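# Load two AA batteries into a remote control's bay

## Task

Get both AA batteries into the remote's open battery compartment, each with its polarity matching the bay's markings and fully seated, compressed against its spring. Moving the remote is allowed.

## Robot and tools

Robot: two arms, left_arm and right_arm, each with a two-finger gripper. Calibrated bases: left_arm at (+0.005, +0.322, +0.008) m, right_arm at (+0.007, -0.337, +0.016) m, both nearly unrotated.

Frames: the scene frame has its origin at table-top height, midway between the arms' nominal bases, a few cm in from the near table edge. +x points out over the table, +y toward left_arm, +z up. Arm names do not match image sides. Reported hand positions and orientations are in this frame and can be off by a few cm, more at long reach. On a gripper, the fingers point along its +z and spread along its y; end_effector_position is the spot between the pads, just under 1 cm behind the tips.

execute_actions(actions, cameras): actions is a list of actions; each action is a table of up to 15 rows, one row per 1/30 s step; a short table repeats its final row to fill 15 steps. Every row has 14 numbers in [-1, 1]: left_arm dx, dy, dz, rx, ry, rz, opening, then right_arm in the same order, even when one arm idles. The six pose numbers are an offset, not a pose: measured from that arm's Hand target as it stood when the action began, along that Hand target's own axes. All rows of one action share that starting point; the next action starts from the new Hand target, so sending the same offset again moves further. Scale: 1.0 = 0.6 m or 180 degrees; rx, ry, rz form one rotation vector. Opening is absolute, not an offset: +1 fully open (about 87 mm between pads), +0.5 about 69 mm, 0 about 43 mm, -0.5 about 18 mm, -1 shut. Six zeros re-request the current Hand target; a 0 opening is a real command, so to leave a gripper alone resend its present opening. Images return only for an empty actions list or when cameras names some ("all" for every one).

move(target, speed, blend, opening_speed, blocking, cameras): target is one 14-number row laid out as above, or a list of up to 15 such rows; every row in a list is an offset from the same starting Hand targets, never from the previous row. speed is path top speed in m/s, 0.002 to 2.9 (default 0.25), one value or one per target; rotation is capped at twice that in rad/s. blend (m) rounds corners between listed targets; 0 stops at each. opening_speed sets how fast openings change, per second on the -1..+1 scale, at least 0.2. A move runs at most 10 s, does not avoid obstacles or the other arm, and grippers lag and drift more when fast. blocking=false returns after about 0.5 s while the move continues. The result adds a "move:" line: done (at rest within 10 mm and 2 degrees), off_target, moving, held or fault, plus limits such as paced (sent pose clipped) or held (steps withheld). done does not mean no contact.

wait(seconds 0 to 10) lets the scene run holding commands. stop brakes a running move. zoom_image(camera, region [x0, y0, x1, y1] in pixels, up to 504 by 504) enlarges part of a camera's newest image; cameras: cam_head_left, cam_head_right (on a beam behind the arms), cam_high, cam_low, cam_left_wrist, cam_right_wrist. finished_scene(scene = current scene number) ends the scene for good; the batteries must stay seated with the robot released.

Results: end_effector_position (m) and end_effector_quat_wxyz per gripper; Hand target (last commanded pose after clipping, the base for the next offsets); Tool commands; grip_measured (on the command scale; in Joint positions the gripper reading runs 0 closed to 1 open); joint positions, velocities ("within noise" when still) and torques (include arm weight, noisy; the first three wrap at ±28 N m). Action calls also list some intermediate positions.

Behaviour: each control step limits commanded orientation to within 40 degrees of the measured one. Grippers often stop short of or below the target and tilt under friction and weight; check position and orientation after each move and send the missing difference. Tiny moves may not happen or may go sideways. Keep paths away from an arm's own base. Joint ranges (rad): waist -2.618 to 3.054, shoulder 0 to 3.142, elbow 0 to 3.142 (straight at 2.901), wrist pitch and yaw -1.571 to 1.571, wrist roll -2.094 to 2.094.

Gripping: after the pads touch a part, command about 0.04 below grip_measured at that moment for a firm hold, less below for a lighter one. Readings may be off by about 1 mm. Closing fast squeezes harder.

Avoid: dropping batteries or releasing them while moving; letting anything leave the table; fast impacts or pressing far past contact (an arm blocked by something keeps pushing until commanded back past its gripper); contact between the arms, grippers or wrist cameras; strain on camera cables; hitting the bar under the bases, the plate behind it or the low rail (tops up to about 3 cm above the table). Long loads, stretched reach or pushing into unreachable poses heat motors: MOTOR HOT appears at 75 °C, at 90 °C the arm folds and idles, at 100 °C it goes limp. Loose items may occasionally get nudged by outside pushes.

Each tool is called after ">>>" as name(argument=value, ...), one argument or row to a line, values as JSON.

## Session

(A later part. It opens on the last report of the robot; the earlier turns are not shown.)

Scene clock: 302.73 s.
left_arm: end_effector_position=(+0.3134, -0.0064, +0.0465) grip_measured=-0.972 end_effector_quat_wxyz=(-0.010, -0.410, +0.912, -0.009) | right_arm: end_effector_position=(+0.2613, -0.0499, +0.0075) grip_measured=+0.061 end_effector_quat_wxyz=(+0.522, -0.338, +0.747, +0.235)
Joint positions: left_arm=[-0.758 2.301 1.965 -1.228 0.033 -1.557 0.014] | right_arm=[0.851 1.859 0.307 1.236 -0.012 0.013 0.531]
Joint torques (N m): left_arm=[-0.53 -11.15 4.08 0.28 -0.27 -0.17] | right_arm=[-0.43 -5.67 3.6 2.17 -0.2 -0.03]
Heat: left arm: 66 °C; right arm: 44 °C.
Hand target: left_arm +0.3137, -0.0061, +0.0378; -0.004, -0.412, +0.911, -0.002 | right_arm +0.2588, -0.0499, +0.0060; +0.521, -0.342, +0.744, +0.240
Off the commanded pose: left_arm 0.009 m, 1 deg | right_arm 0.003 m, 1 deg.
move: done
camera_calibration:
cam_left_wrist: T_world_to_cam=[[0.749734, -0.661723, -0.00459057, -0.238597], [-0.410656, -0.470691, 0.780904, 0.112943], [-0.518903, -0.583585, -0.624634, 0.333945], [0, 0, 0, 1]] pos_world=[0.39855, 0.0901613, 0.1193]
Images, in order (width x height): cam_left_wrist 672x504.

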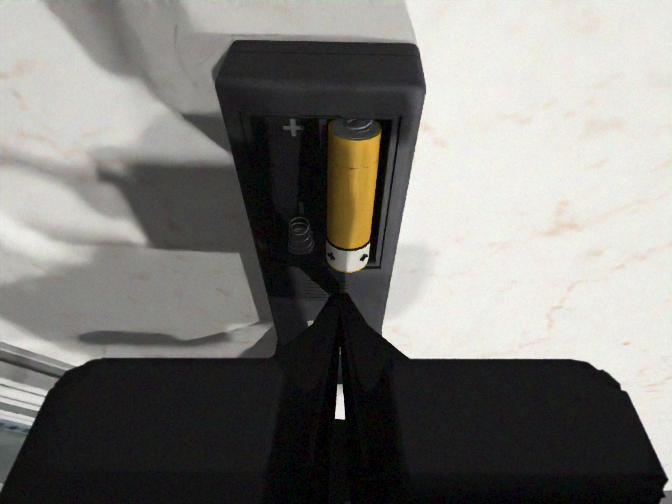

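>>> move(
  target=[
    [0, -0.0047, -0.05, 0, 0, 0, -1, 0, 0, 0, 0, 0, 0, -0.08],
    [0, -0.0047, 0.003, 0, 0, 0, -1, 0, 0, 0, 0, 0, 0, -0.08],
  ],
  speed=0.1,
  cameras=["cam_left_wrist"],
)

Scene clock: 305.40 s.
left_arm: end_effector_position=(+0.3155, -0.0083, +0.0471) grip_measured=-0.972 end_effector_quat_wxyz=(-0.008, -0.411, +0.912, -0.011) | right_arm: end_effector_position=(+0.2613, -0.0499, +0.0075) grip_measured=+0.061 end_effector_quat_wxyz=(+0.522, -0.338, +0.747, +0.235)
Joint positions: left_arm=[-0.758 2.309 1.98 -1.231 0.033 -1.557 0.014] | right_arm=[0.851 1.859 0.307 1.236 -0.012 0.013 0.531]
Joint torques (N m): left_arm=[-0.39 -10.7 4.63 0.33 -0.28 -0.17] | right_arm=[-0.43 -5.68 3.6 2.17 -0.2 -0.04]
Heat: left arm: 66 °C; right arm: 44 °C.
Hand target: left_arm +0.3158, -0.0080, +0.0360; -0.004, -0.412, +0.911, -0.002 | right_arm +0.2588, -0.0499, +0.0060; +0.521, -0.342, +0.744, +0.240
Off the commanded pose: left_arm 0.011 m, 1 deg | right_arm 0.003 m, 1 deg.
move: off_target (left_arm)
camera_calibration:
cam_left_wrist: T_world_to_cam=[[0.749918, -0.661531, 0.00037038, -0.24169], [-0.413422, -0.468223, 0.780929, 0.113269], [-0.516435, -0.585786, -0.62462, 0.333587], [0, 0, 0, 1]] pos_world=[0.400351, 0.08856, 0.119999]
Images, in order (width x height): cam_left_wrist 672x504.

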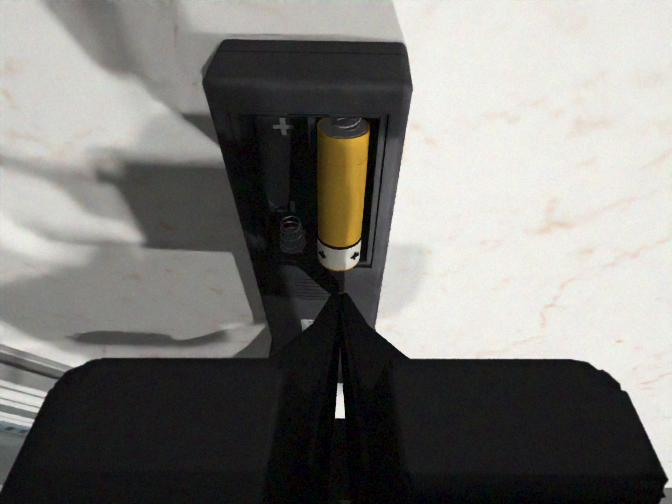

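>>> move(
  target=[
    [0, 0, 0.0058, 0, 0, 0, -1, 0, 0, 0, 0, 0, 0, -0.08],
    [-0.0133, 0, 0.0058, 0, 0, 0, -1, 0, 0, 0, 0, 0, 0, -0.08],
  ],
  speed=0.06,
  cameras=["cam_left_wrist"],
)

Scene clock: 306.97 s.
left_arm: end_effector_position=(+0.3180, -0.0067, +0.0449) grip_measured=-0.972 end_effector_quat_wxyz=(-0.008, -0.412, +0.911, -0.013) | right_arm: end_effector_position=(+0.2613, -0.0499, +0.0075) grip_measured=+0.061 end_effector_quat_wxyz=(+0.522, -0.338, +0.747, +0.235)
Joint positions: left_arm=[-0.752 2.309 1.971 -1.219 0.033 -1.555 0.014] | right_arm=[0.851 1.859 0.307 1.236 -0.012 0.013 0.531]
Joint torques (N m): left_arm=[0.2 -10.51 4.26 0.29 -0.31 0.03] | right_arm=[-0.4 -5.67 3.62 2.17 -0.2 -0.04]
Heat: left arm: 66 °C; right arm: 44 °C.
Hand target: left_arm +0.3210, -0.0020, +0.0324; -0.004, -0.412, +0.911, -0.002 | right_arm +0.2588, -0.0499, +0.0060; +0.521, -0.342, +0.744, +0.240
Off the commanded pose: left_arm 0.014 m, 1 deg | right_arm 0.003 m, 1 deg.
move: off_target (left_arm)
camera_calibration:
cam_left_wrist: T_world_to_cam=[[0.752717, -0.658333, 0.00391178, -0.24361], [-0.413572, -0.468225, 0.780848, 0.116779], [-0.512226, -0.589375, -0.624709, 0.333008], [0, 0, 0, 1]] pos_world=[0.402241, 0.0905686, 0.117799]
Images, in order (width x height): cam_left_wrist 672x504.

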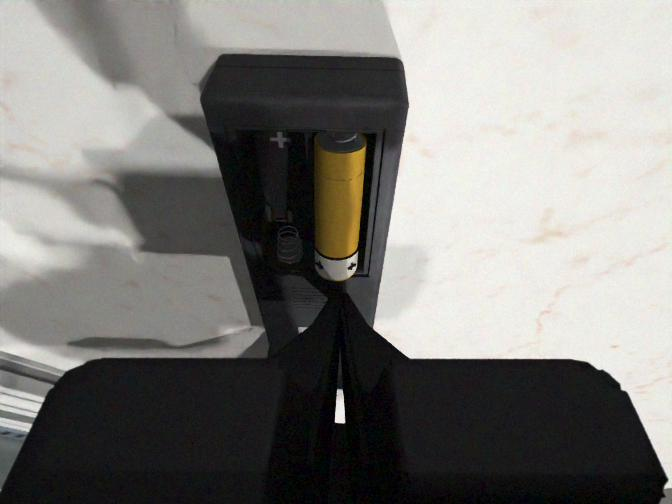

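>>> move(
  target=[-0.015, 0, 0.0, 0, 0, 0, -1, 0, 0, 0, 0, 0, 0, -0.08],
  speed=0.06,
  cameras=["cam_left_wrist", "cam_right_wrist"],
)

Scene clock: 308.17 s.
left_arm: end_effector_position=(+0.3239, +0.0000, +0.0450) grip_measured=-0.972 end_effector_quat_wxyz=(-0.007, -0.413, +0.911, -0.013) | right_arm: end_effector_position=(+0.2613, -0.0499, +0.0075) grip_measured=+0.061 end_effector_quat_wxyz=(+0.522, -0.338, +0.747, +0.235)
Joint positions: left_arm=[-0.732 2.309 1.971 -1.218 0.033 -1.536 0.014] | right_arm=[0.851 1.859 0.307 1.236 -0.012 0.013 0.531]
Joint torques (N m): left_arm=[0.35 -10.3 4.7 0.3 -0.29 0.04] | right_arm=[-0.42 -5.65 3.63 2.16 -0.2 -0.04]
Heat: left arm: 66 °C; right arm: 44 °C.
Hand target: left_arm +0.3270, +0.0048, +0.0323; -0.004, -0.412, +0.911, -0.002 | right_arm +0.2588, -0.0499, +0.0060; +0.521, -0.342, +0.744, +0.240
Off the commanded pose: left_arm 0.014 m, 1 deg | right_arm 0.003 m, 1 deg.
move: off_target (left_arm)
camera_calibration:
cam_left_wrist: T_world_to_cam=[[0.752975, -0.658031, 0.00489974, -0.24375], [-0.414133, -0.468073, 0.780641, 0.122521], [-0.511393, -0.589832, -0.62496, 0.339784], [0, 0, 0, 1]] pos_world=[0.40804, 0.0973693, 0.1179]
cam_right_wrist: T_world_to_cam=[[0.741649, -0.670712, 0.0101621, -0.230083], [-0.631727, -0.703475, -0.325643, 0.153616], [0.225561, 0.235093, -0.945438, 0.103864], [0, 0, 0, 1]] pos_world=[0.244256, -0.0706718, 0.150559]
Images, in order (width x height): cam_left_wrist 672x504, cam_right_wrist 672x504.

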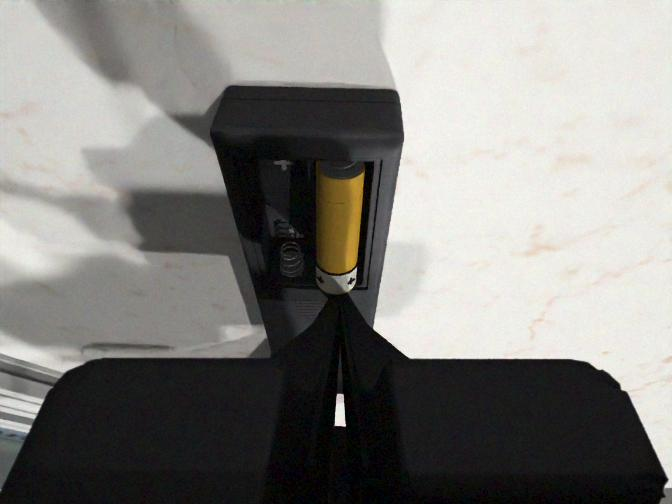

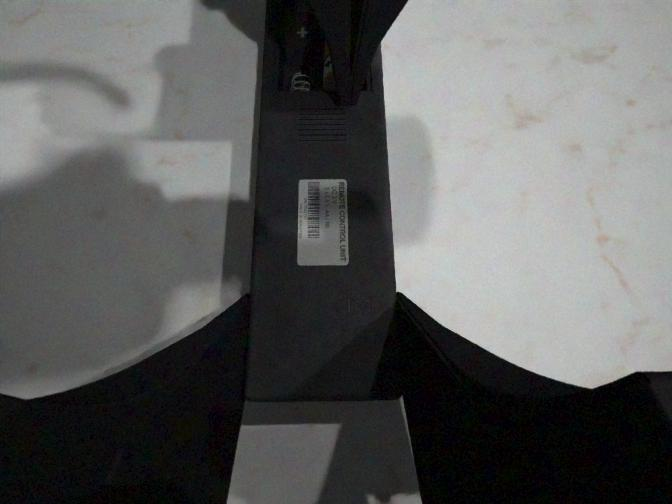

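>>> move(
  target=[-0.013, 0, 0.0, 0, 0, 0, -1, 0, 0, 0, 0, 0, 0, -0.08],
  speed=0.06,
  cameras=["cam_left_wrist", "cam_right_wrist"],
)

>>> zoom_image(
  camera="cam_left_wrist",
  region=[230, 90, 430, 340],
)

Scene clock: 309.50 s.
left_arm: end_effector_position=(+0.3243, +0.0012, +0.0454) grip_measured=-0.972 end_effector_quat_wxyz=(-0.011, -0.407, +0.913, -0.015) | right_arm: end_effector_position=(+0.2613, -0.0499, +0.0075) grip_measured=+0.061 end_effector_quat_wxyz=(+0.522, -0.338, +0.747, +0.235)
Joint positions: left_arm=[-0.726 2.309 1.971 -1.218 0.041 -1.519 0.014] | right_arm=[0.851 1.859 0.307 1.236 -0.012 0.013 0.531]
Joint torques (N m): left_arm=[1.42 -10.02 4.82 0.36 -0.35 0.01] | right_arm=[-0.42 -5.67 3.62 2.16 -0.2 -0.03]
Heat: left arm: 67 °C; right arm: 44 °C.
Hand target: left_arm +0.3321, +0.0106, +0.0323; -0.004, -0.412, +0.911, -0.002 | right_arm +0.2588, -0.0499, +0.0060; +0.521, -0.342, +0.744, +0.240
Off the commanded pose: left_arm 0.018 m, 2 deg | right_arm 0.003 m, 1 deg.
move: off_target (left_arm)
camera_calibration:
cam_left_wrist: T_world_to_cam=[[0.74553, -0.666447, 0.00577014, -0.240843], [-0.415678, -0.458202, 0.785661, 0.123206], [-0.520958, -0.588132, -0.618631, 0.34379], [0, 0, 0, 1]] pos_world=[0.40987, 0.0981387, 0.11727]
cam_right_wrist: T_world_to_cam=[[0.741649, -0.670712, 0.0101621, -0.230083], [-0.631727, -0.703475, -0.325643, 0.153616], [0.225561, 0.235093, -0.945438, 0.103864], [0, 0, 0, 1]] pos_world=[0.244256, -0.0706718, 0.150559]
Images, in order (width x height): cam_left_wrist 672x504, cam_right_wrist 672x504.

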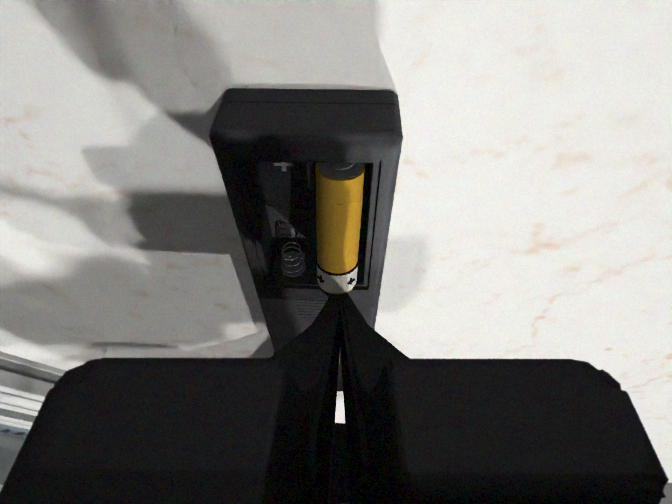

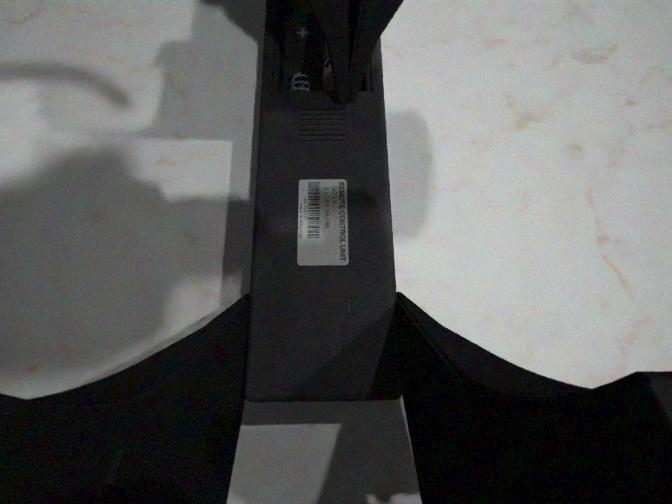

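Scaled by 2.016 from the camera's 672x504 image, which has a finer 960x720 frame.

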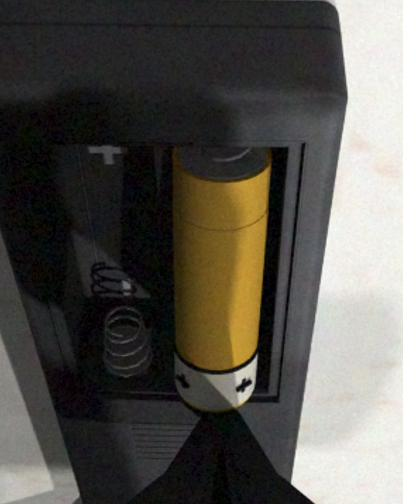

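>>> move(
  target=[-0.02, 0, 0.0, 0, 0, 0, -1, 0, 0, 0, 0, 0, 0, -0.08],
  speed=0.06,
  cameras=["cam_left_wrist", "cam_right_wrist"],
)

>>> zoom_image(
  camera="cam_left_wrist",
  region=[230, 90, 430, 340],
)

Scene clock: 310.87 s.
left_arm: end_effector_position=(+0.3274, +0.0051, +0.0471) grip_measured=-0.972 end_effector_quat_wxyz=(-0.025, -0.405, +0.913, -0.024) | right_arm: end_effector_position=(+0.2613, -0.0499, +0.0075) grip_measured=+0.061 end_effector_quat_wxyz=(+0.522, -0.338, +0.747, +0.235)
Joint positions: left_arm=[-0.703 2.309 1.971 -1.218 0.074 -1.492 0.014] | right_arm=[0.851 1.859 0.307 1.236 -0.012 0.013 0.531]
Joint torques (N m): left_arm=[1.47 -9.94 5.45 0.34 -0.61 0.01] | right_arm=[-0.43 -5.67 3.63 2.16 -0.2 -0.04]
Heat: left arm: 67 °C; right arm: 44 °C.
Hand target: left_arm +0.3401, +0.0196, +0.0322; -0.004, -0.412, +0.911, -0.002 | right_arm +0.2588, -0.0499, +0.0060; +0.521, -0.342, +0.744, +0.240
Off the commanded pose: left_arm 0.024 m, 4 deg | right_arm 0.003 m, 1 deg.
move: off_target (left_arm)
camera_calibration:
cam_left_wrist: T_world_to_cam=[[0.74277, -0.66948, 0.00941693, -0.239786], [-0.402456, -0.435186, 0.805383, 0.119515], [-0.53509, -0.602005, -0.59268, 0.352208], [0, 0, 0, 1]] pos_world=[0.414669, 0.10351, 0.11475]
cam_right_wrist: T_world_to_cam=[[0.741649, -0.670712, 0.0101621, -0.230083], [-0.631727, -0.703475, -0.325643, 0.153616], [0.225561, 0.235093, -0.945438, 0.103864], [0, 0, 0, 1]] pos_world=[0.244256, -0.0706718, 0.150559]
Images, in order (width x height): cam_left_wrist 672x504, cam_right_wrist 672x504.

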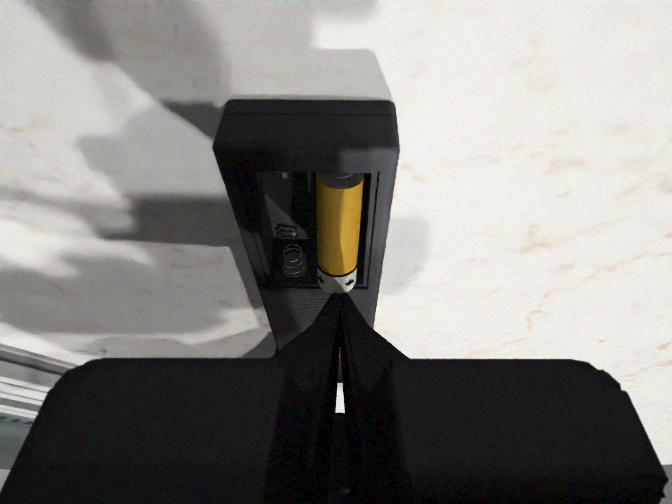

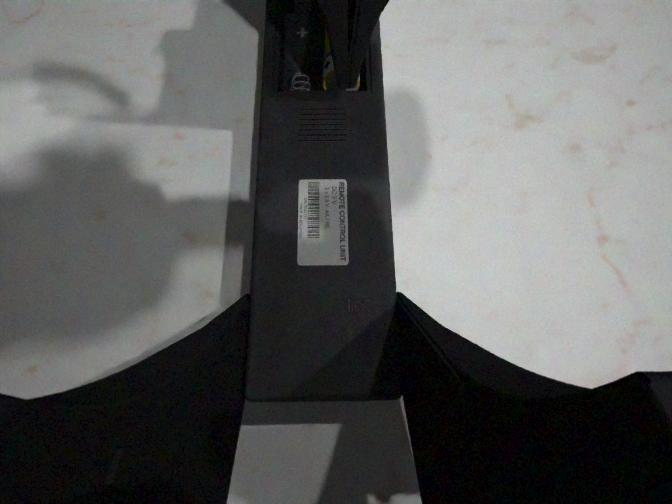

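Scaled by 2.016 from the camera's 672x504 image, which has a finer 960x720 frame.

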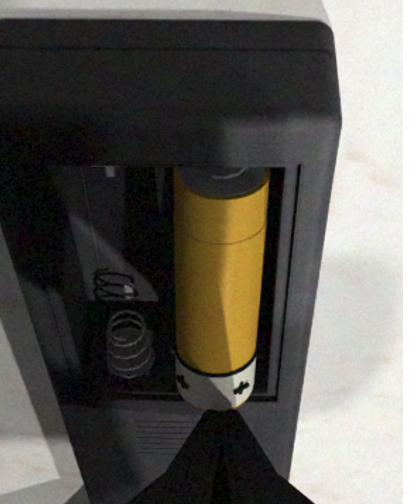

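>>> zoom_image(
  camera="cam_right_wrist",
  region=[290, 30, 400, 110],
)

Scaled by 4.582 from the camera's 672x504 image, which has a finer 960x720 frame.

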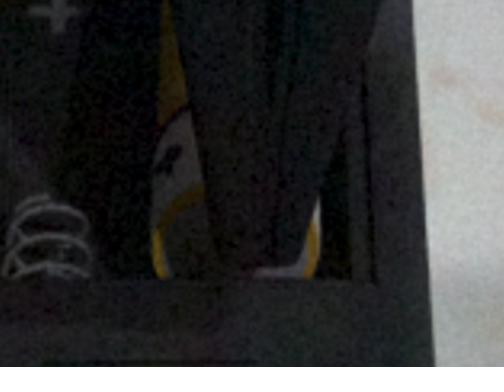

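>>> move(
  target=[-0.008, 0, 0.015, 0, 0, 0, -1, 0, 0, 0, 0, 0, 0, -0.08],
  speed=0.06,
  cameras=["cam_left_wrist", "cam_right_wrist"],
)

>>> zoom_image(
  camera="cam_right_wrist",
  region=[290, 30, 400, 110],
)

Scene clock: 313.03 s.
left_arm: end_effector_position=(+0.3441, +0.0126, +0.0426) grip_measured=-0.972 end_effector_quat_wxyz=(-0.006, -0.412, +0.911, -0.030) | right_arm: end_effector_position=(+0.2613, -0.0499, +0.0075) grip_measured=+0.061 end_effector_quat_wxyz=(+0.522, -0.338, +0.747, +0.235)
Joint positions: left_arm=[-0.677 2.315 1.969 -1.182 0.048 -1.481 0.014] | right_arm=[0.851 1.859 0.307 1.236 -0.012 0.013 0.531]
Joint torques (N m): left_arm=[0.42 -9.72 3.78 0.28 -0.4 -0.01] | right_arm=[-0.42 -5.65 3.62 2.17 -0.2 -0.04]
Heat: left arm: 67 °C; right arm: 44 °C.
Hand target: left_arm +0.3432, +0.0232, +0.0230; -0.004, -0.412, +0.911, -0.002 | right_arm +0.2588, -0.0499, +0.0060; +0.521, -0.342, +0.744, +0.240
Off the commanded pose: left_arm 0.022 m, 3 deg | right_arm 0.003 m, 1 deg.
move: off_target (left_arm)
camera_calibration:
cam_left_wrist: T_world_to_cam=[[0.752234, -0.657926, 0.0357419, -0.251671], [-0.426558, -0.444923, 0.787459, 0.142325], [-0.502187, -0.607599, -0.61533, 0.35271], [0, 0, 0, 1]] pos_world=[0.427152, 0.11205, 0.113953]
cam_right_wrist: T_world_to_cam=[[0.741649, -0.670712, 0.0101621, -0.230083], [-0.631727, -0.703475, -0.325643, 0.153616], [0.225561, 0.235093, -0.945438, 0.103864], [0, 0, 0, 1]] pos_world=[0.244256, -0.0706718, 0.150559]
Images, in order (width x height): cam_left_wrist 672x504, cam_right_wrist 672x504.

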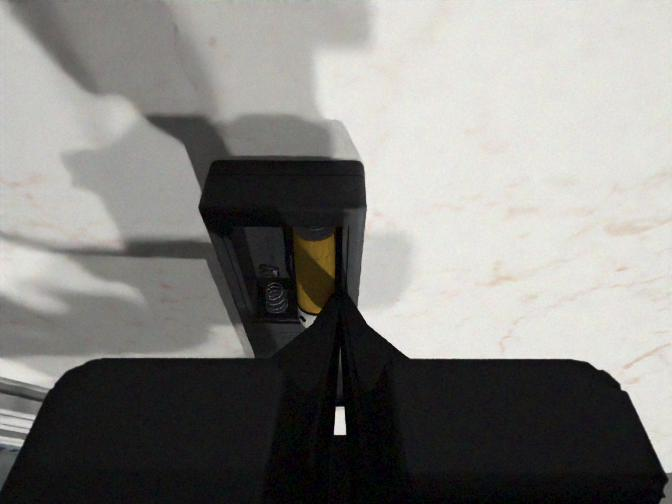

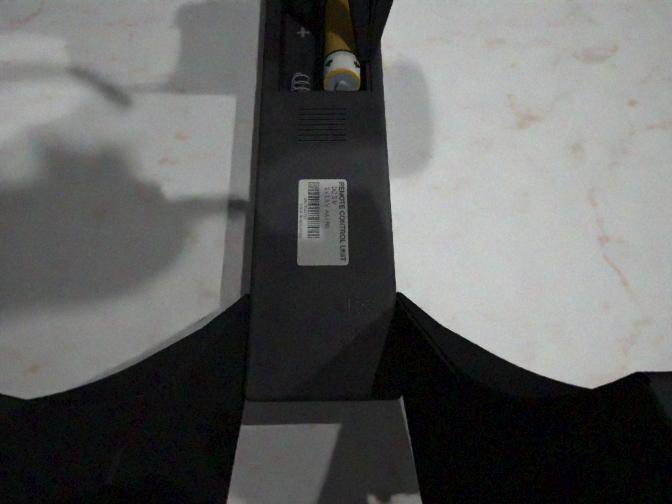

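Scaled by 4.582 from the camera's 672x504 image, which has a finer 960x720 frame.

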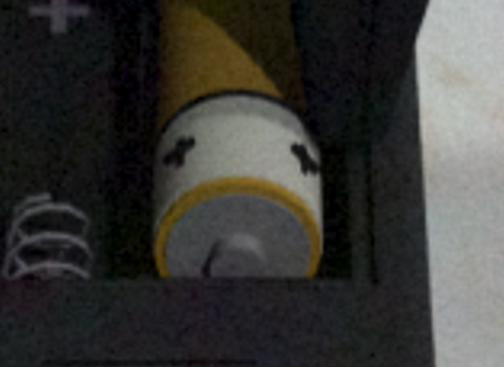

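>>> move(
  target=[
    [0, 0, -0.0867, 0, 0, 0, -1, 0, 0, 0, 0, 0, 0, -0.08],
    [0.0259, 0.0235, -0.0867, 0, 0, 0, -1, 0, 0, 0, 0, 0, 0, -0.08],
    [0.0259, 0.0235, -0.04, 0, 0, 0, -1, 0, 0, 0, 0, 0, 0, -0.08],
  ],
  blend=[0.02, 0.0, 0],
  speed=0.12,
  cameras=["cam_left_wrist", "cam_right_wrist"],
)

>>> zoom_image(
  camera="cam_left_wrist",
  region=[230, 90, 430, 340],
)

>>> zoom_image(
  camera="cam_right_wrist",
  region=[250, 0, 410, 120],
)

Scene clock: 319.10 s.
left_arm: end_effector_position=(+0.3145, +0.0248, +0.0374) grip_measured=-0.972 end_effector_quat_wxyz=(-0.026, -0.409, +0.912, +0.021) | right_arm: end_effector_position=(+0.2613, -0.0498, +0.0075) grip_measured=+0.061 end_effector_quat_wxyz=(+0.522, -0.338, +0.747, +0.235)
Joint positions: left_arm=[-0.701 2.299 1.922 -1.258 0.034 -1.497 0.014] | right_arm=[0.851 1.859 0.307 1.236 -0.012 0.013 0.531]
Joint torques (N m): left_arm=[-0.18 -14.98 3.64 0.47 -0.24 -0.16] | right_arm=[-0.4 -5.67 3.63 2.17 -0.19 -0.04]
Heat: left arm: 68 °C; right arm: 44 °C.
Hand target: left_arm +0.3224, +0.0210, +0.0472; -0.004, -0.412, +0.911, -0.002 | right_arm +0.2588, -0.0499, +0.0060; +0.521, -0.342, +0.744, +0.240
Off the commanded pose: left_arm 0.013 m, 4 deg | right_arm 0.003 m, 1 deg.
move: off_target (left_arm); blend cut to 0.0105 m at target 1
camera_calibration:
cam_left_wrist: T_world_to_cam=[[0.745957, -0.661998, -0.07285, -0.215031], [-0.369081, -0.501966, 0.782183, 0.122803], [-0.554371, -0.556587, -0.618775, 0.357334], [0, 0, 0, 1]] pos_world=[0.403824, 0.11818, 0.109391]
cam_right_wrist: T_world_to_cam=[[0.741891, -0.670446, 0.00998822, -0.230097], [-0.631514, -0.703662, -0.325652, 0.153552], [0.225361, 0.235291, -0.945437, 0.103927], [0, 0, 0, 1]] pos_world=[0.244256, -0.0706717, 0.150559]
Images, in order (width x height): cam_left_wrist 672x504, cam_right_wrist 672x504.

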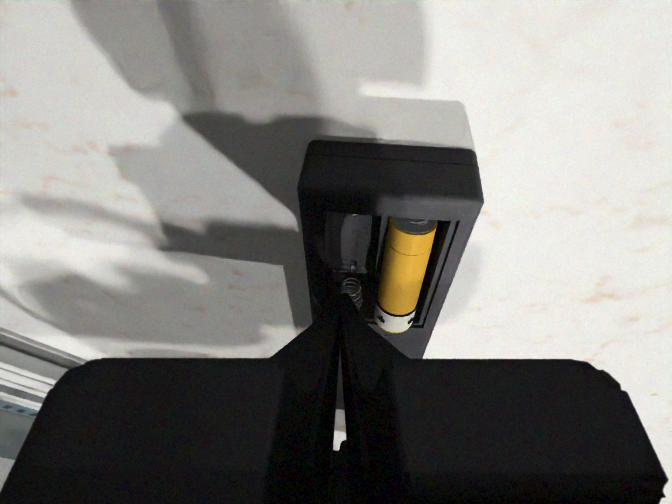

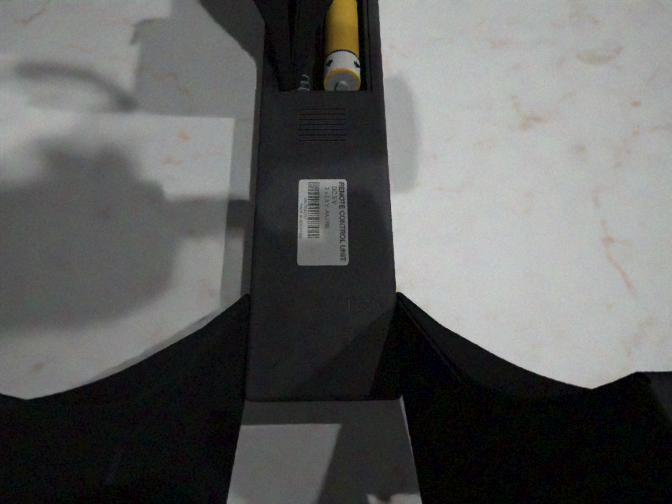

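Scaled by 2.016 from the camera's 672x504 image, which has a finer 960x720 frame.

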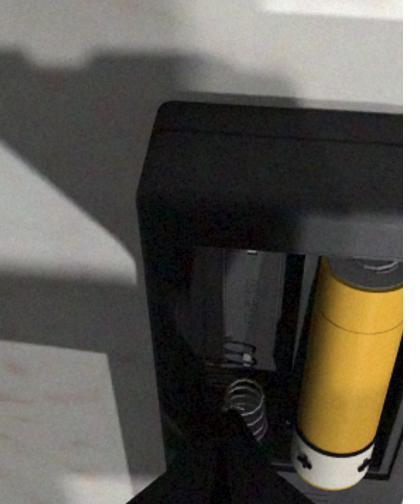

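Scaled by 3.150 from the camera's 672x504 image, which has a finer 960x720 frame.

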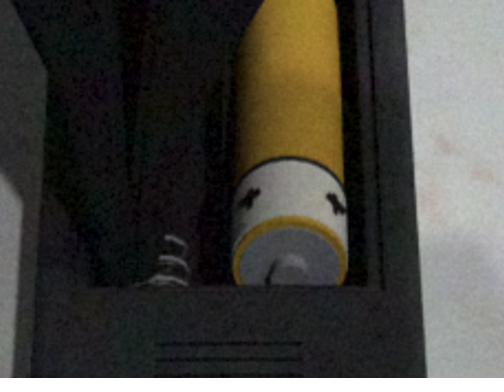

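>>> move(
  target=[0, -0.02, -0.003, 0, 0, 0, -1, 0, 0, 0, 0, 0, 0, -0.08],
  speed=0.06,
  cameras=["cam_left_wrist", "cam_right_wrist"],
)

>>> zoom_image(
  camera="cam_right_wrist",
  region=[250, 0, 410, 120],
)

Scene clock: 320.53 s.
left_arm: end_effector_position=(+0.3269, +0.0152, +0.0512) grip_measured=-0.972 end_effector_quat_wxyz=(-0.013, -0.410, +0.912, -0.004) | right_arm: end_effector_position=(+0.2613, -0.0498, +0.0075) grip_measured=+0.061 end_effector_quat_wxyz=(+0.522, -0.338, +0.747, +0.235)
Joint positions: left_arm=[-0.701 2.299 1.98 -1.258 0.034 -1.499 0.014] | right_arm=[0.851 1.859 0.307 1.236 -0.012 0.013 0.531]
Joint torques (N m): left_arm=[-0.28 -10.74 7.69 0.14 -0.26 -0.16] | right_arm=[-0.43 -5.65 3.6 2.16 -0.19 -0.04]
Heat: left arm: 69 °C; right arm: 44 °C.
Hand target: left_arm +0.3315, +0.0131, +0.0490; -0.004, -0.412, +0.911, -0.002 | right_arm +0.2588, -0.0499, +0.0060; +0.521, -0.342, +0.744, +0.240
Off the commanded pose: left_arm 0.006 m, 1 deg | right_arm 0.003 m, 1 deg.
move: done
camera_calibration:
cam_left_wrist: T_world_to_cam=[[0.748913, -0.662466, -0.0163901, -0.233516], [-0.403588, -0.475591, 0.78162, 0.122726], [-0.525592, -0.578751, -0.623539, 0.358517], [0, 0, 0, 1]] pos_world=[0.412847, 0.111163, 0.123797]
cam_right_wrist: T_world_to_cam=[[0.741891, -0.670446, 0.00998822, -0.230097], [-0.631514, -0.703662, -0.325652, 0.153552], [0.225361, 0.235291, -0.945437, 0.103927], [0, 0, 0, 1]] pos_world=[0.244256, -0.0706717, 0.150559]
Images, in order (width x height): cam_left_wrist 672x504, cam_right_wrist 672x504.

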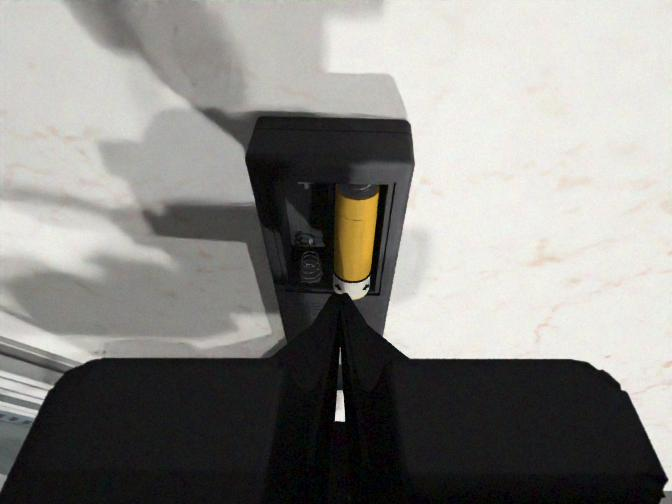

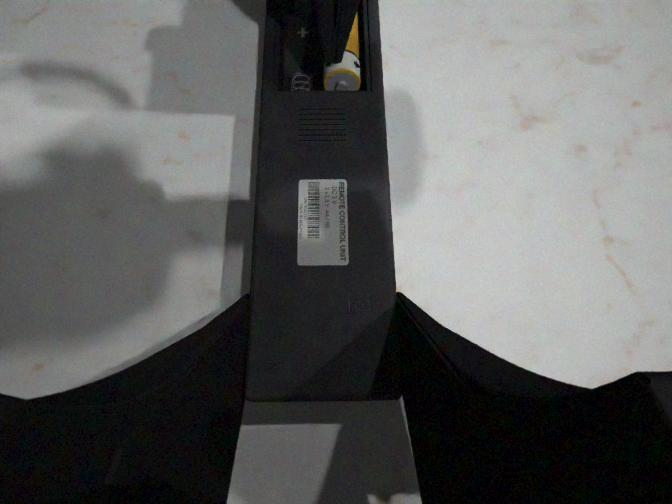

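Scaled by 3.150 from the camera's 672x504 image, which has a finer 960x720 frame.

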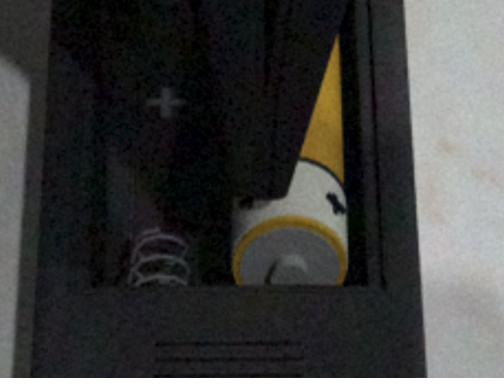

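>>> move(
  target=[
    [0.0022, 0.0132, -0.05, 0, 0, 0, -1, 0, 0, 0, 0, 0, 0, -0.08],
    [0.0022, 0.0132, 0.0217, 0, 0, 0, -1, 0, 0, 0, 0, 0, 0, -0.08],
  ],
  speed=0.1,
  cameras=["cam_left_wrist", "cam_right_wrist"],
)

>>> zoom_image(
  camera="cam_right_wrist",
  region=[250, 0, 410, 120],
)

Scene clock: 324.03 s.
left_arm: end_effector_position=(+0.3179, +0.0218, +0.0369) grip_measured=-0.972 end_effector_quat_wxyz=(-0.022, -0.411, +0.911, +0.013) | right_arm: end_effector_position=(+0.2613, -0.0498, +0.0075) grip_measured=+0.061 end_effector_quat_wxyz=(+0.522, -0.338, +0.747, +0.235)
Joint positions: left_arm=[-0.701 2.299 1.921 -1.239 0.035 -1.501 0.014] | right_arm=[0.851 1.859 0.307 1.236 -0.012 0.013 0.531]
Joint torques (N m): left_arm=[-0.51 -13.22 3.59 0.59 -0.25 -0.1] | right_arm=[-0.43 -5.67 3.62 2.16 -0.19 -0.04]
Heat: left arm: 69 °C; right arm: 44 °C.
Hand target: left_arm +0.3246, +0.0173, +0.0360; -0.004, -0.412, +0.911, -0.002 | right_arm +0.2588, -0.0499, +0.0060; +0.521, -0.342, +0.744, +0.240
Off the commanded pose: left_arm 0.008 m, 3 deg | right_arm 0.003 m, 1 deg.
move: off_target (left_arm)
camera_calibration:
cam_left_wrist: T_world_to_cam=[[0.749281, -0.659957, -0.055089, -0.221404], [-0.37765, -0.49413, 0.783081, 0.125408], [-0.544021, -0.565943, -0.619475, 0.354154], [0, 0, 0, 1]] pos_world=[0.405921, 0.116282, 0.108988]
cam_right_wrist: T_world_to_cam=[[0.741891, -0.670446, 0.00998822, -0.230097], [-0.631514, -0.703662, -0.325652, 0.153552], [0.225361, 0.235291, -0.945437, 0.103927], [0, 0, 0, 1]] pos_world=[0.244256, -0.0706717, 0.150559]
Images, in order (width x height): cam_left_wrist 672x504, cam_right_wrist 672x504.

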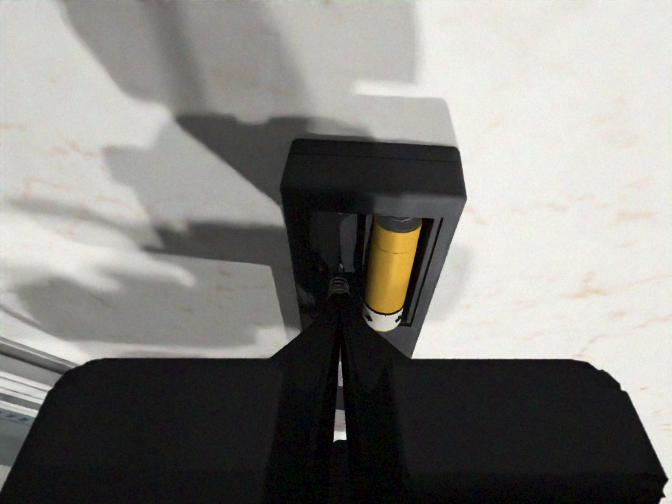

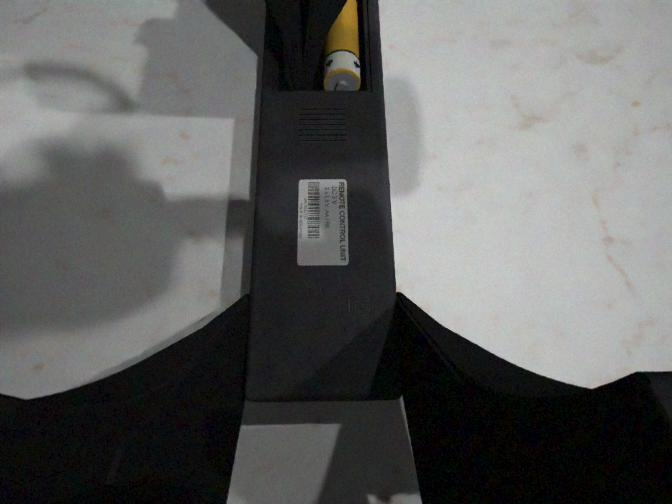

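Scaled by 3.150 from the camera's 672x504 image, which has a finer 960x720 frame.

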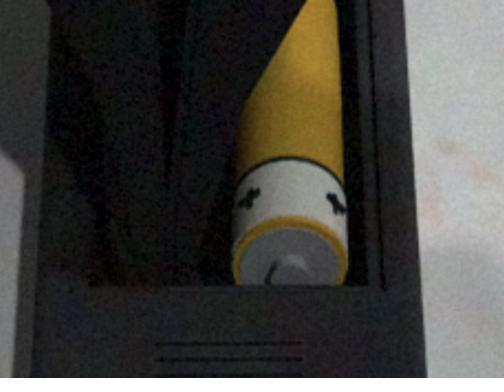

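>>> move(
  target=[
    [-0.0037, -0.0032, -0.1233, 0, 0, 0, -1, 0, 0, 0, 0, 0, 0, -0.08],
    [-0.0037, -0.0032, -0.0233, 0, 0, 0, -1, 0, 0, 0, 0, 0, 0, -0.08],
  ],
  speed=0.15,
  cameras=["cam_left_wrist", "cam_right_wrist"],
)

>>> zoom_image(
  camera="cam_right_wrist",
  region=[250, 0, 410, 120],
)

Scene clock: 327.73 s.
left_arm: end_effector_position=(+0.3252, +0.0164, +0.0497) grip_measured=-0.972 end_effector_quat_wxyz=(-0.014, -0.411, +0.912, -0.001) | right_arm: end_effector_position=(+0.2613, -0.0498, +0.0075) grip_measured=+0.061 end_effector_quat_wxyz=(+0.522, -0.338, +0.747, +0.235)
Joint positions: left_arm=[-0.701 2.299 1.974 -1.26 0.034 -1.501 0.014] | right_arm=[0.851 1.859 0.307 1.236 -0.012 0.013 0.531]
Joint torques (N m): left_arm=[0.06 -13.07 3.99 0.25 -0.27 -0.11] | right_arm=[-0.42 -5.67 3.62 2.16 -0.2 -0.03]
Heat: left arm: 70 °C; right arm: 44 °C.
Hand target: left_arm +0.3276, +0.0177, +0.0499; -0.004, -0.412, +0.911, -0.002 | right_arm +0.2588, -0.0499, +0.0060; +0.521, -0.342, +0.744, +0.240
Off the commanded pose: left_arm 0.003 m, 1 deg | right_arm 0.003 m, 1 deg.
move: done
camera_calibration:
cam_left_wrist: T_world_to_cam=[[0.750087, -0.66089, -0.0243946, -0.231498], [-0.397691, -0.480224, 0.78181, 0.12188], [-0.528405, -0.576724, -0.62304, 0.358292], [0, 0, 0, 1]] pos_world=[0.411438, 0.11217, 0.122296]
cam_right_wrist: T_world_to_cam=[[0.741891, -0.670446, 0.00998822, -0.230097], [-0.631514, -0.703662, -0.325652, 0.153552], [0.225361, 0.235291, -0.945437, 0.103927], [0, 0, 0, 1]] pos_world=[0.244256, -0.0706717, 0.150559]
Images, in order (width x height): cam_left_wrist 672x504, cam_right_wrist 672x504.

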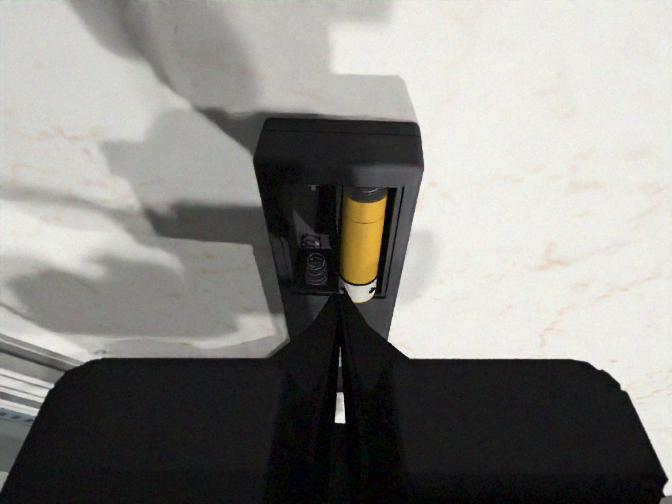

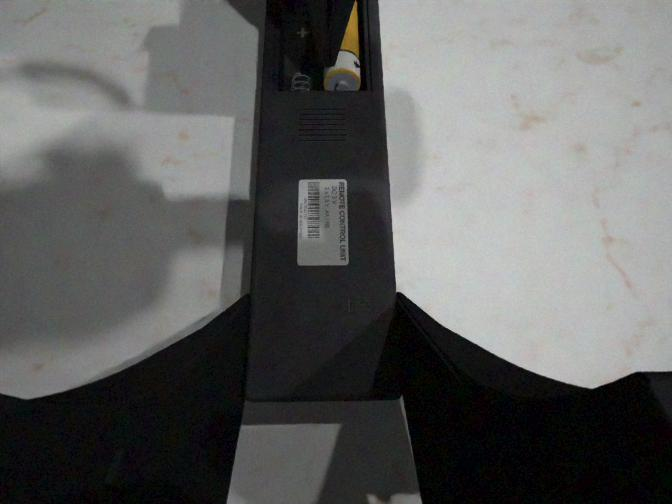

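Scaled by 3.150 from the camera's 672x504 image, which has a finer 960x720 frame.

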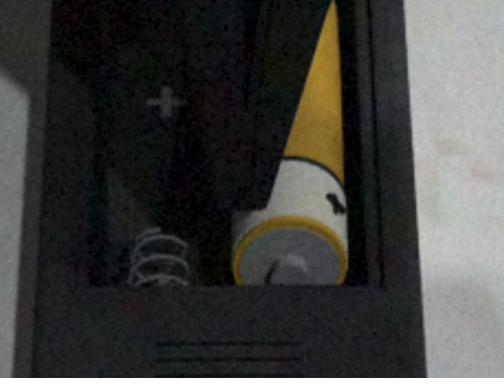

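>>> move(
  target=[0, 0, 0.0117, 0, 0, 0, -1, 0, 0, 0, 0, 0, 0, -0.08],
  speed=0.05,
  cameras=["cam_left_wrist", "cam_right_wrist"],
)

>>> zoom_image(
  camera="cam_right_wrist",
  region=[250, 0, 410, 120],
)

Scene clock: 329.03 s.
left_arm: end_effector_position=(+0.3229, +0.0183, +0.0436) grip_measured=-0.972 end_effector_quat_wxyz=(-0.017, -0.411, +0.911, +0.004) | right_arm: end_effector_position=(+0.2613, -0.0498, +0.0075) grip_measured=+0.061 end_effector_quat_wxyz=(+0.522, -0.338, +0.747, +0.235)
Joint positions: left_arm=[-0.701 2.299 1.949 -1.246 0.034 -1.501 0.014] | right_arm=[0.851 1.859 0.307 1.236 -0.012 0.013 0.531]
Joint torques (N m): left_arm=[-0.23 -12.67 4.53 0.32 -0.3 -0.09] | right_arm=[-0.43 -5.67 3.62 2.16 -0.2 -0.03]
Heat: left arm: 70 °C; right arm: 44 °C.
Hand target: left_arm +0.3275, +0.0177, +0.0429; -0.004, -0.412, +0.911, -0.002 | right_arm +0.2588, -0.0499, +0.0060; +0.521, -0.342, +0.744, +0.240
Off the commanded pose: left_arm 0.005 m, 2 deg | right_arm 0.003 m, 1 deg.
move: done
camera_calibration:
cam_left_wrist: T_world_to_cam=[[0.749923, -0.660636, -0.0342768, -0.228116], [-0.391469, -0.484953, 0.782031, 0.124695], [-0.533261, -0.573045, -0.622296, 0.355827], [0, 0, 0, 1]] pos_world=[0.409633, 0.113674, 0.116095]
cam_right_wrist: T_world_to_cam=[[0.741891, -0.670446, 0.00998822, -0.230097], [-0.631514, -0.703662, -0.325652, 0.153552], [0.225361, 0.235291, -0.945437, 0.103927], [0, 0, 0, 1]] pos_world=[0.244256, -0.0706717, 0.150559]
Images, in order (width x height): cam_left_wrist 672x504, cam_right_wrist 672x504.

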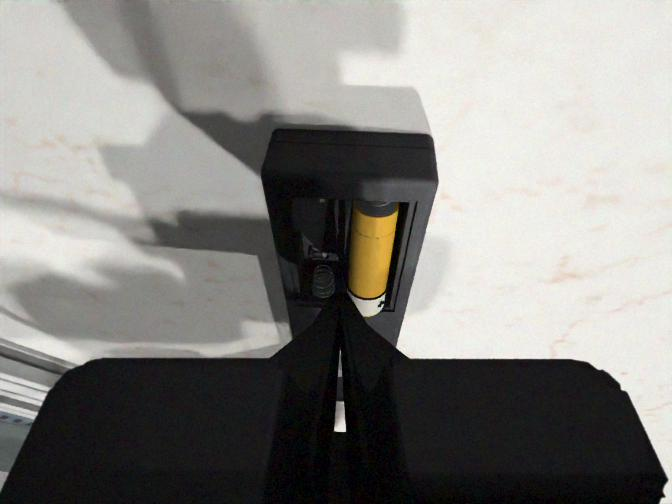

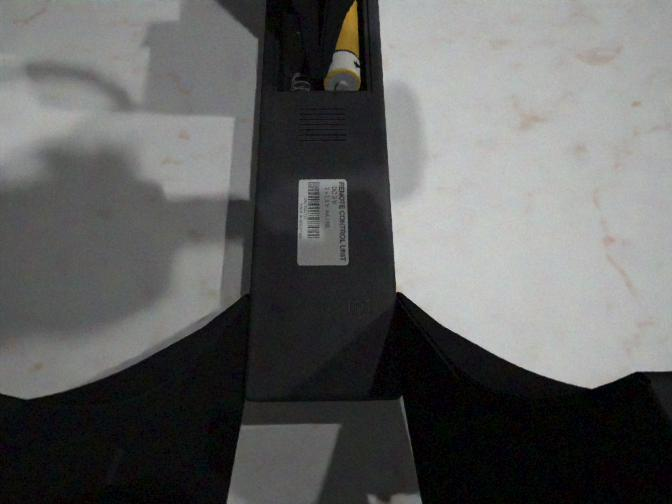

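Scaled by 3.150 from the camera's 672x504 image, which has a finer 960x720 frame.

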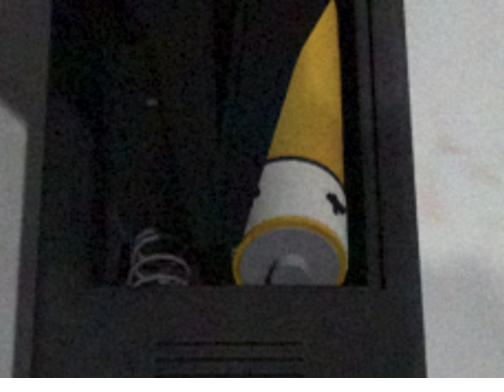

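>>> move(
  target=[0, -0.0083, 0, 0.010, 0, 0, -1, 0, 0, 0, 0, 0, 0, -0.08],
  speed=0.05,
)

>>> move(
  target=[0, -0.0083, 0, 0.010, 0, 0, -1, 0, 0, 0, 0, 0, 0, -0.08],
  speed=0.05,
  cameras=["cam_left_wrist", "cam_right_wrist"],
)

>>> zoom_image(
  camera="cam_right_wrist",
  region=[250, 0, 410, 120],
)

Scene clock: 331.07 s.
left_arm: end_effector_position=(+0.3221, +0.0189, +0.0380) grip_measured=-0.972 end_effector_quat_wxyz=(-0.017, -0.411, +0.911, +0.004) | right_arm: end_effector_position=(+0.2613, -0.0498, +0.0075) grip_measured=+0.061 end_effector_quat_wxyz=(+0.522, -0.338, +0.747, +0.235)
Joint positions: left_arm=[-0.701 2.299 1.927 -1.224 0.034 -1.501 0.014] | right_arm=[0.851 1.859 0.307 1.236 -0.012 0.013 0.531]
Joint torques (N m): left_arm=[-0.09 -13.64 4.23 0.52 -0.25 -0.08] | right_arm=[-0.42 -5.65 3.6 2.17 -0.19 -0.03]
Heat: left arm: 70 °C; right arm: 44 °C.
Hand target: left_arm +0.3313, +0.0144, +0.0429; +0.002, -0.412, +0.911, -0.016 | right_arm +0.2588, -0.0499, +0.0060; +0.521, -0.342, +0.744, +0.240
Off the commanded pose: left_arm 0.011 m, 3 deg | right_arm 0.003 m, 1 deg.
move: off_target (left_arm)

Scene clock: 331.80 s.
left_arm: end_effector_position=(+0.3246, +0.0170, +0.0349) grip_measured=-0.972 end_effector_quat_wxyz=(-0.013, -0.411, +0.912, -0.003) | right_arm: end_effector_position=(+0.2613, -0.0498, +0.0075) grip_measured=+0.061 end_effector_quat_wxyz=(+0.522, -0.338, +0.747, +0.235)
Joint positions: left_arm=[-0.701 2.298 1.912 -1.196 0.034 -1.501 0.014] | right_arm=[0.851 1.859 0.307 1.236 -0.012 0.013 0.531]
Joint torques (N m): left_arm=[-0.05 -14.76 3.64 0.66 -0.21 -0.08] | right_arm=[-0.43 -5.65 3.62 2.17 -0.19 -0.03]
Heat: left arm: 71 °C; right arm: 44 °C.
Hand target: left_arm +0.3351, +0.0110, +0.0431; +0.009, -0.412, +0.911, -0.031 | right_arm +0.2588, -0.0499, +0.0060; +0.521, -0.342, +0.744, +0.240
Off the commanded pose: left_arm 0.014 m, 4 deg | right_arm 0.003 m, 1 deg.
move: off_target (left_arm)
camera_calibration:
cam_left_wrist: T_world_to_cam=[[0.750156, -0.660963, -0.0198395, -0.231166], [-0.400534, -0.478047, 0.781692, 0.134332], [-0.526154, -0.578445, -0.623349, 0.348424], [0, 0, 0, 1]] pos_world=[0.41054, 0.112969, 0.107597]
cam_right_wrist: T_world_to_cam=[[0.741891, -0.670446, 0.00998822, -0.230097], [-0.631514, -0.703662, -0.325652, 0.153552], [0.225361, 0.235291, -0.945437, 0.103927], [0, 0, 0, 1]] pos_world=[0.244256, -0.0706717, 0.150559]
Images, in order (width x height): cam_left_wrist 672x504, cam_right_wrist 672x504.

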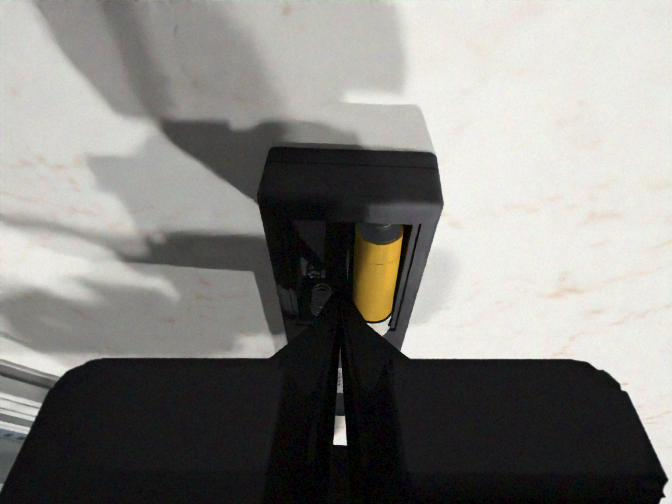

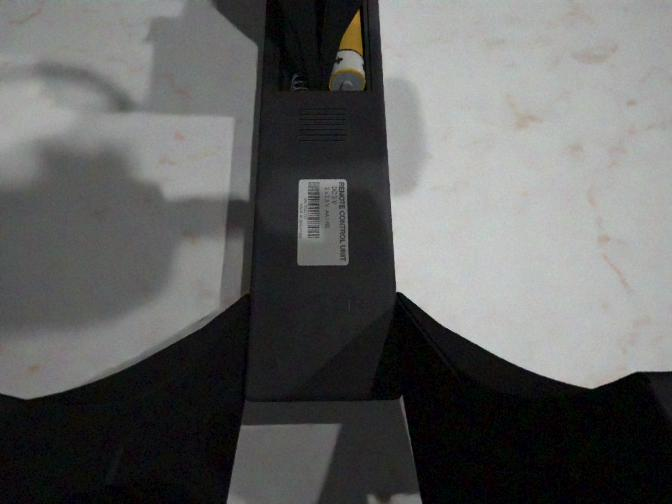

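Scaled by 3.150 from the camera's 672x504 image, which has a finer 960x720 frame.

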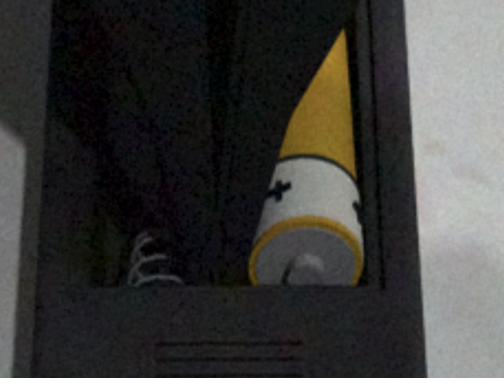

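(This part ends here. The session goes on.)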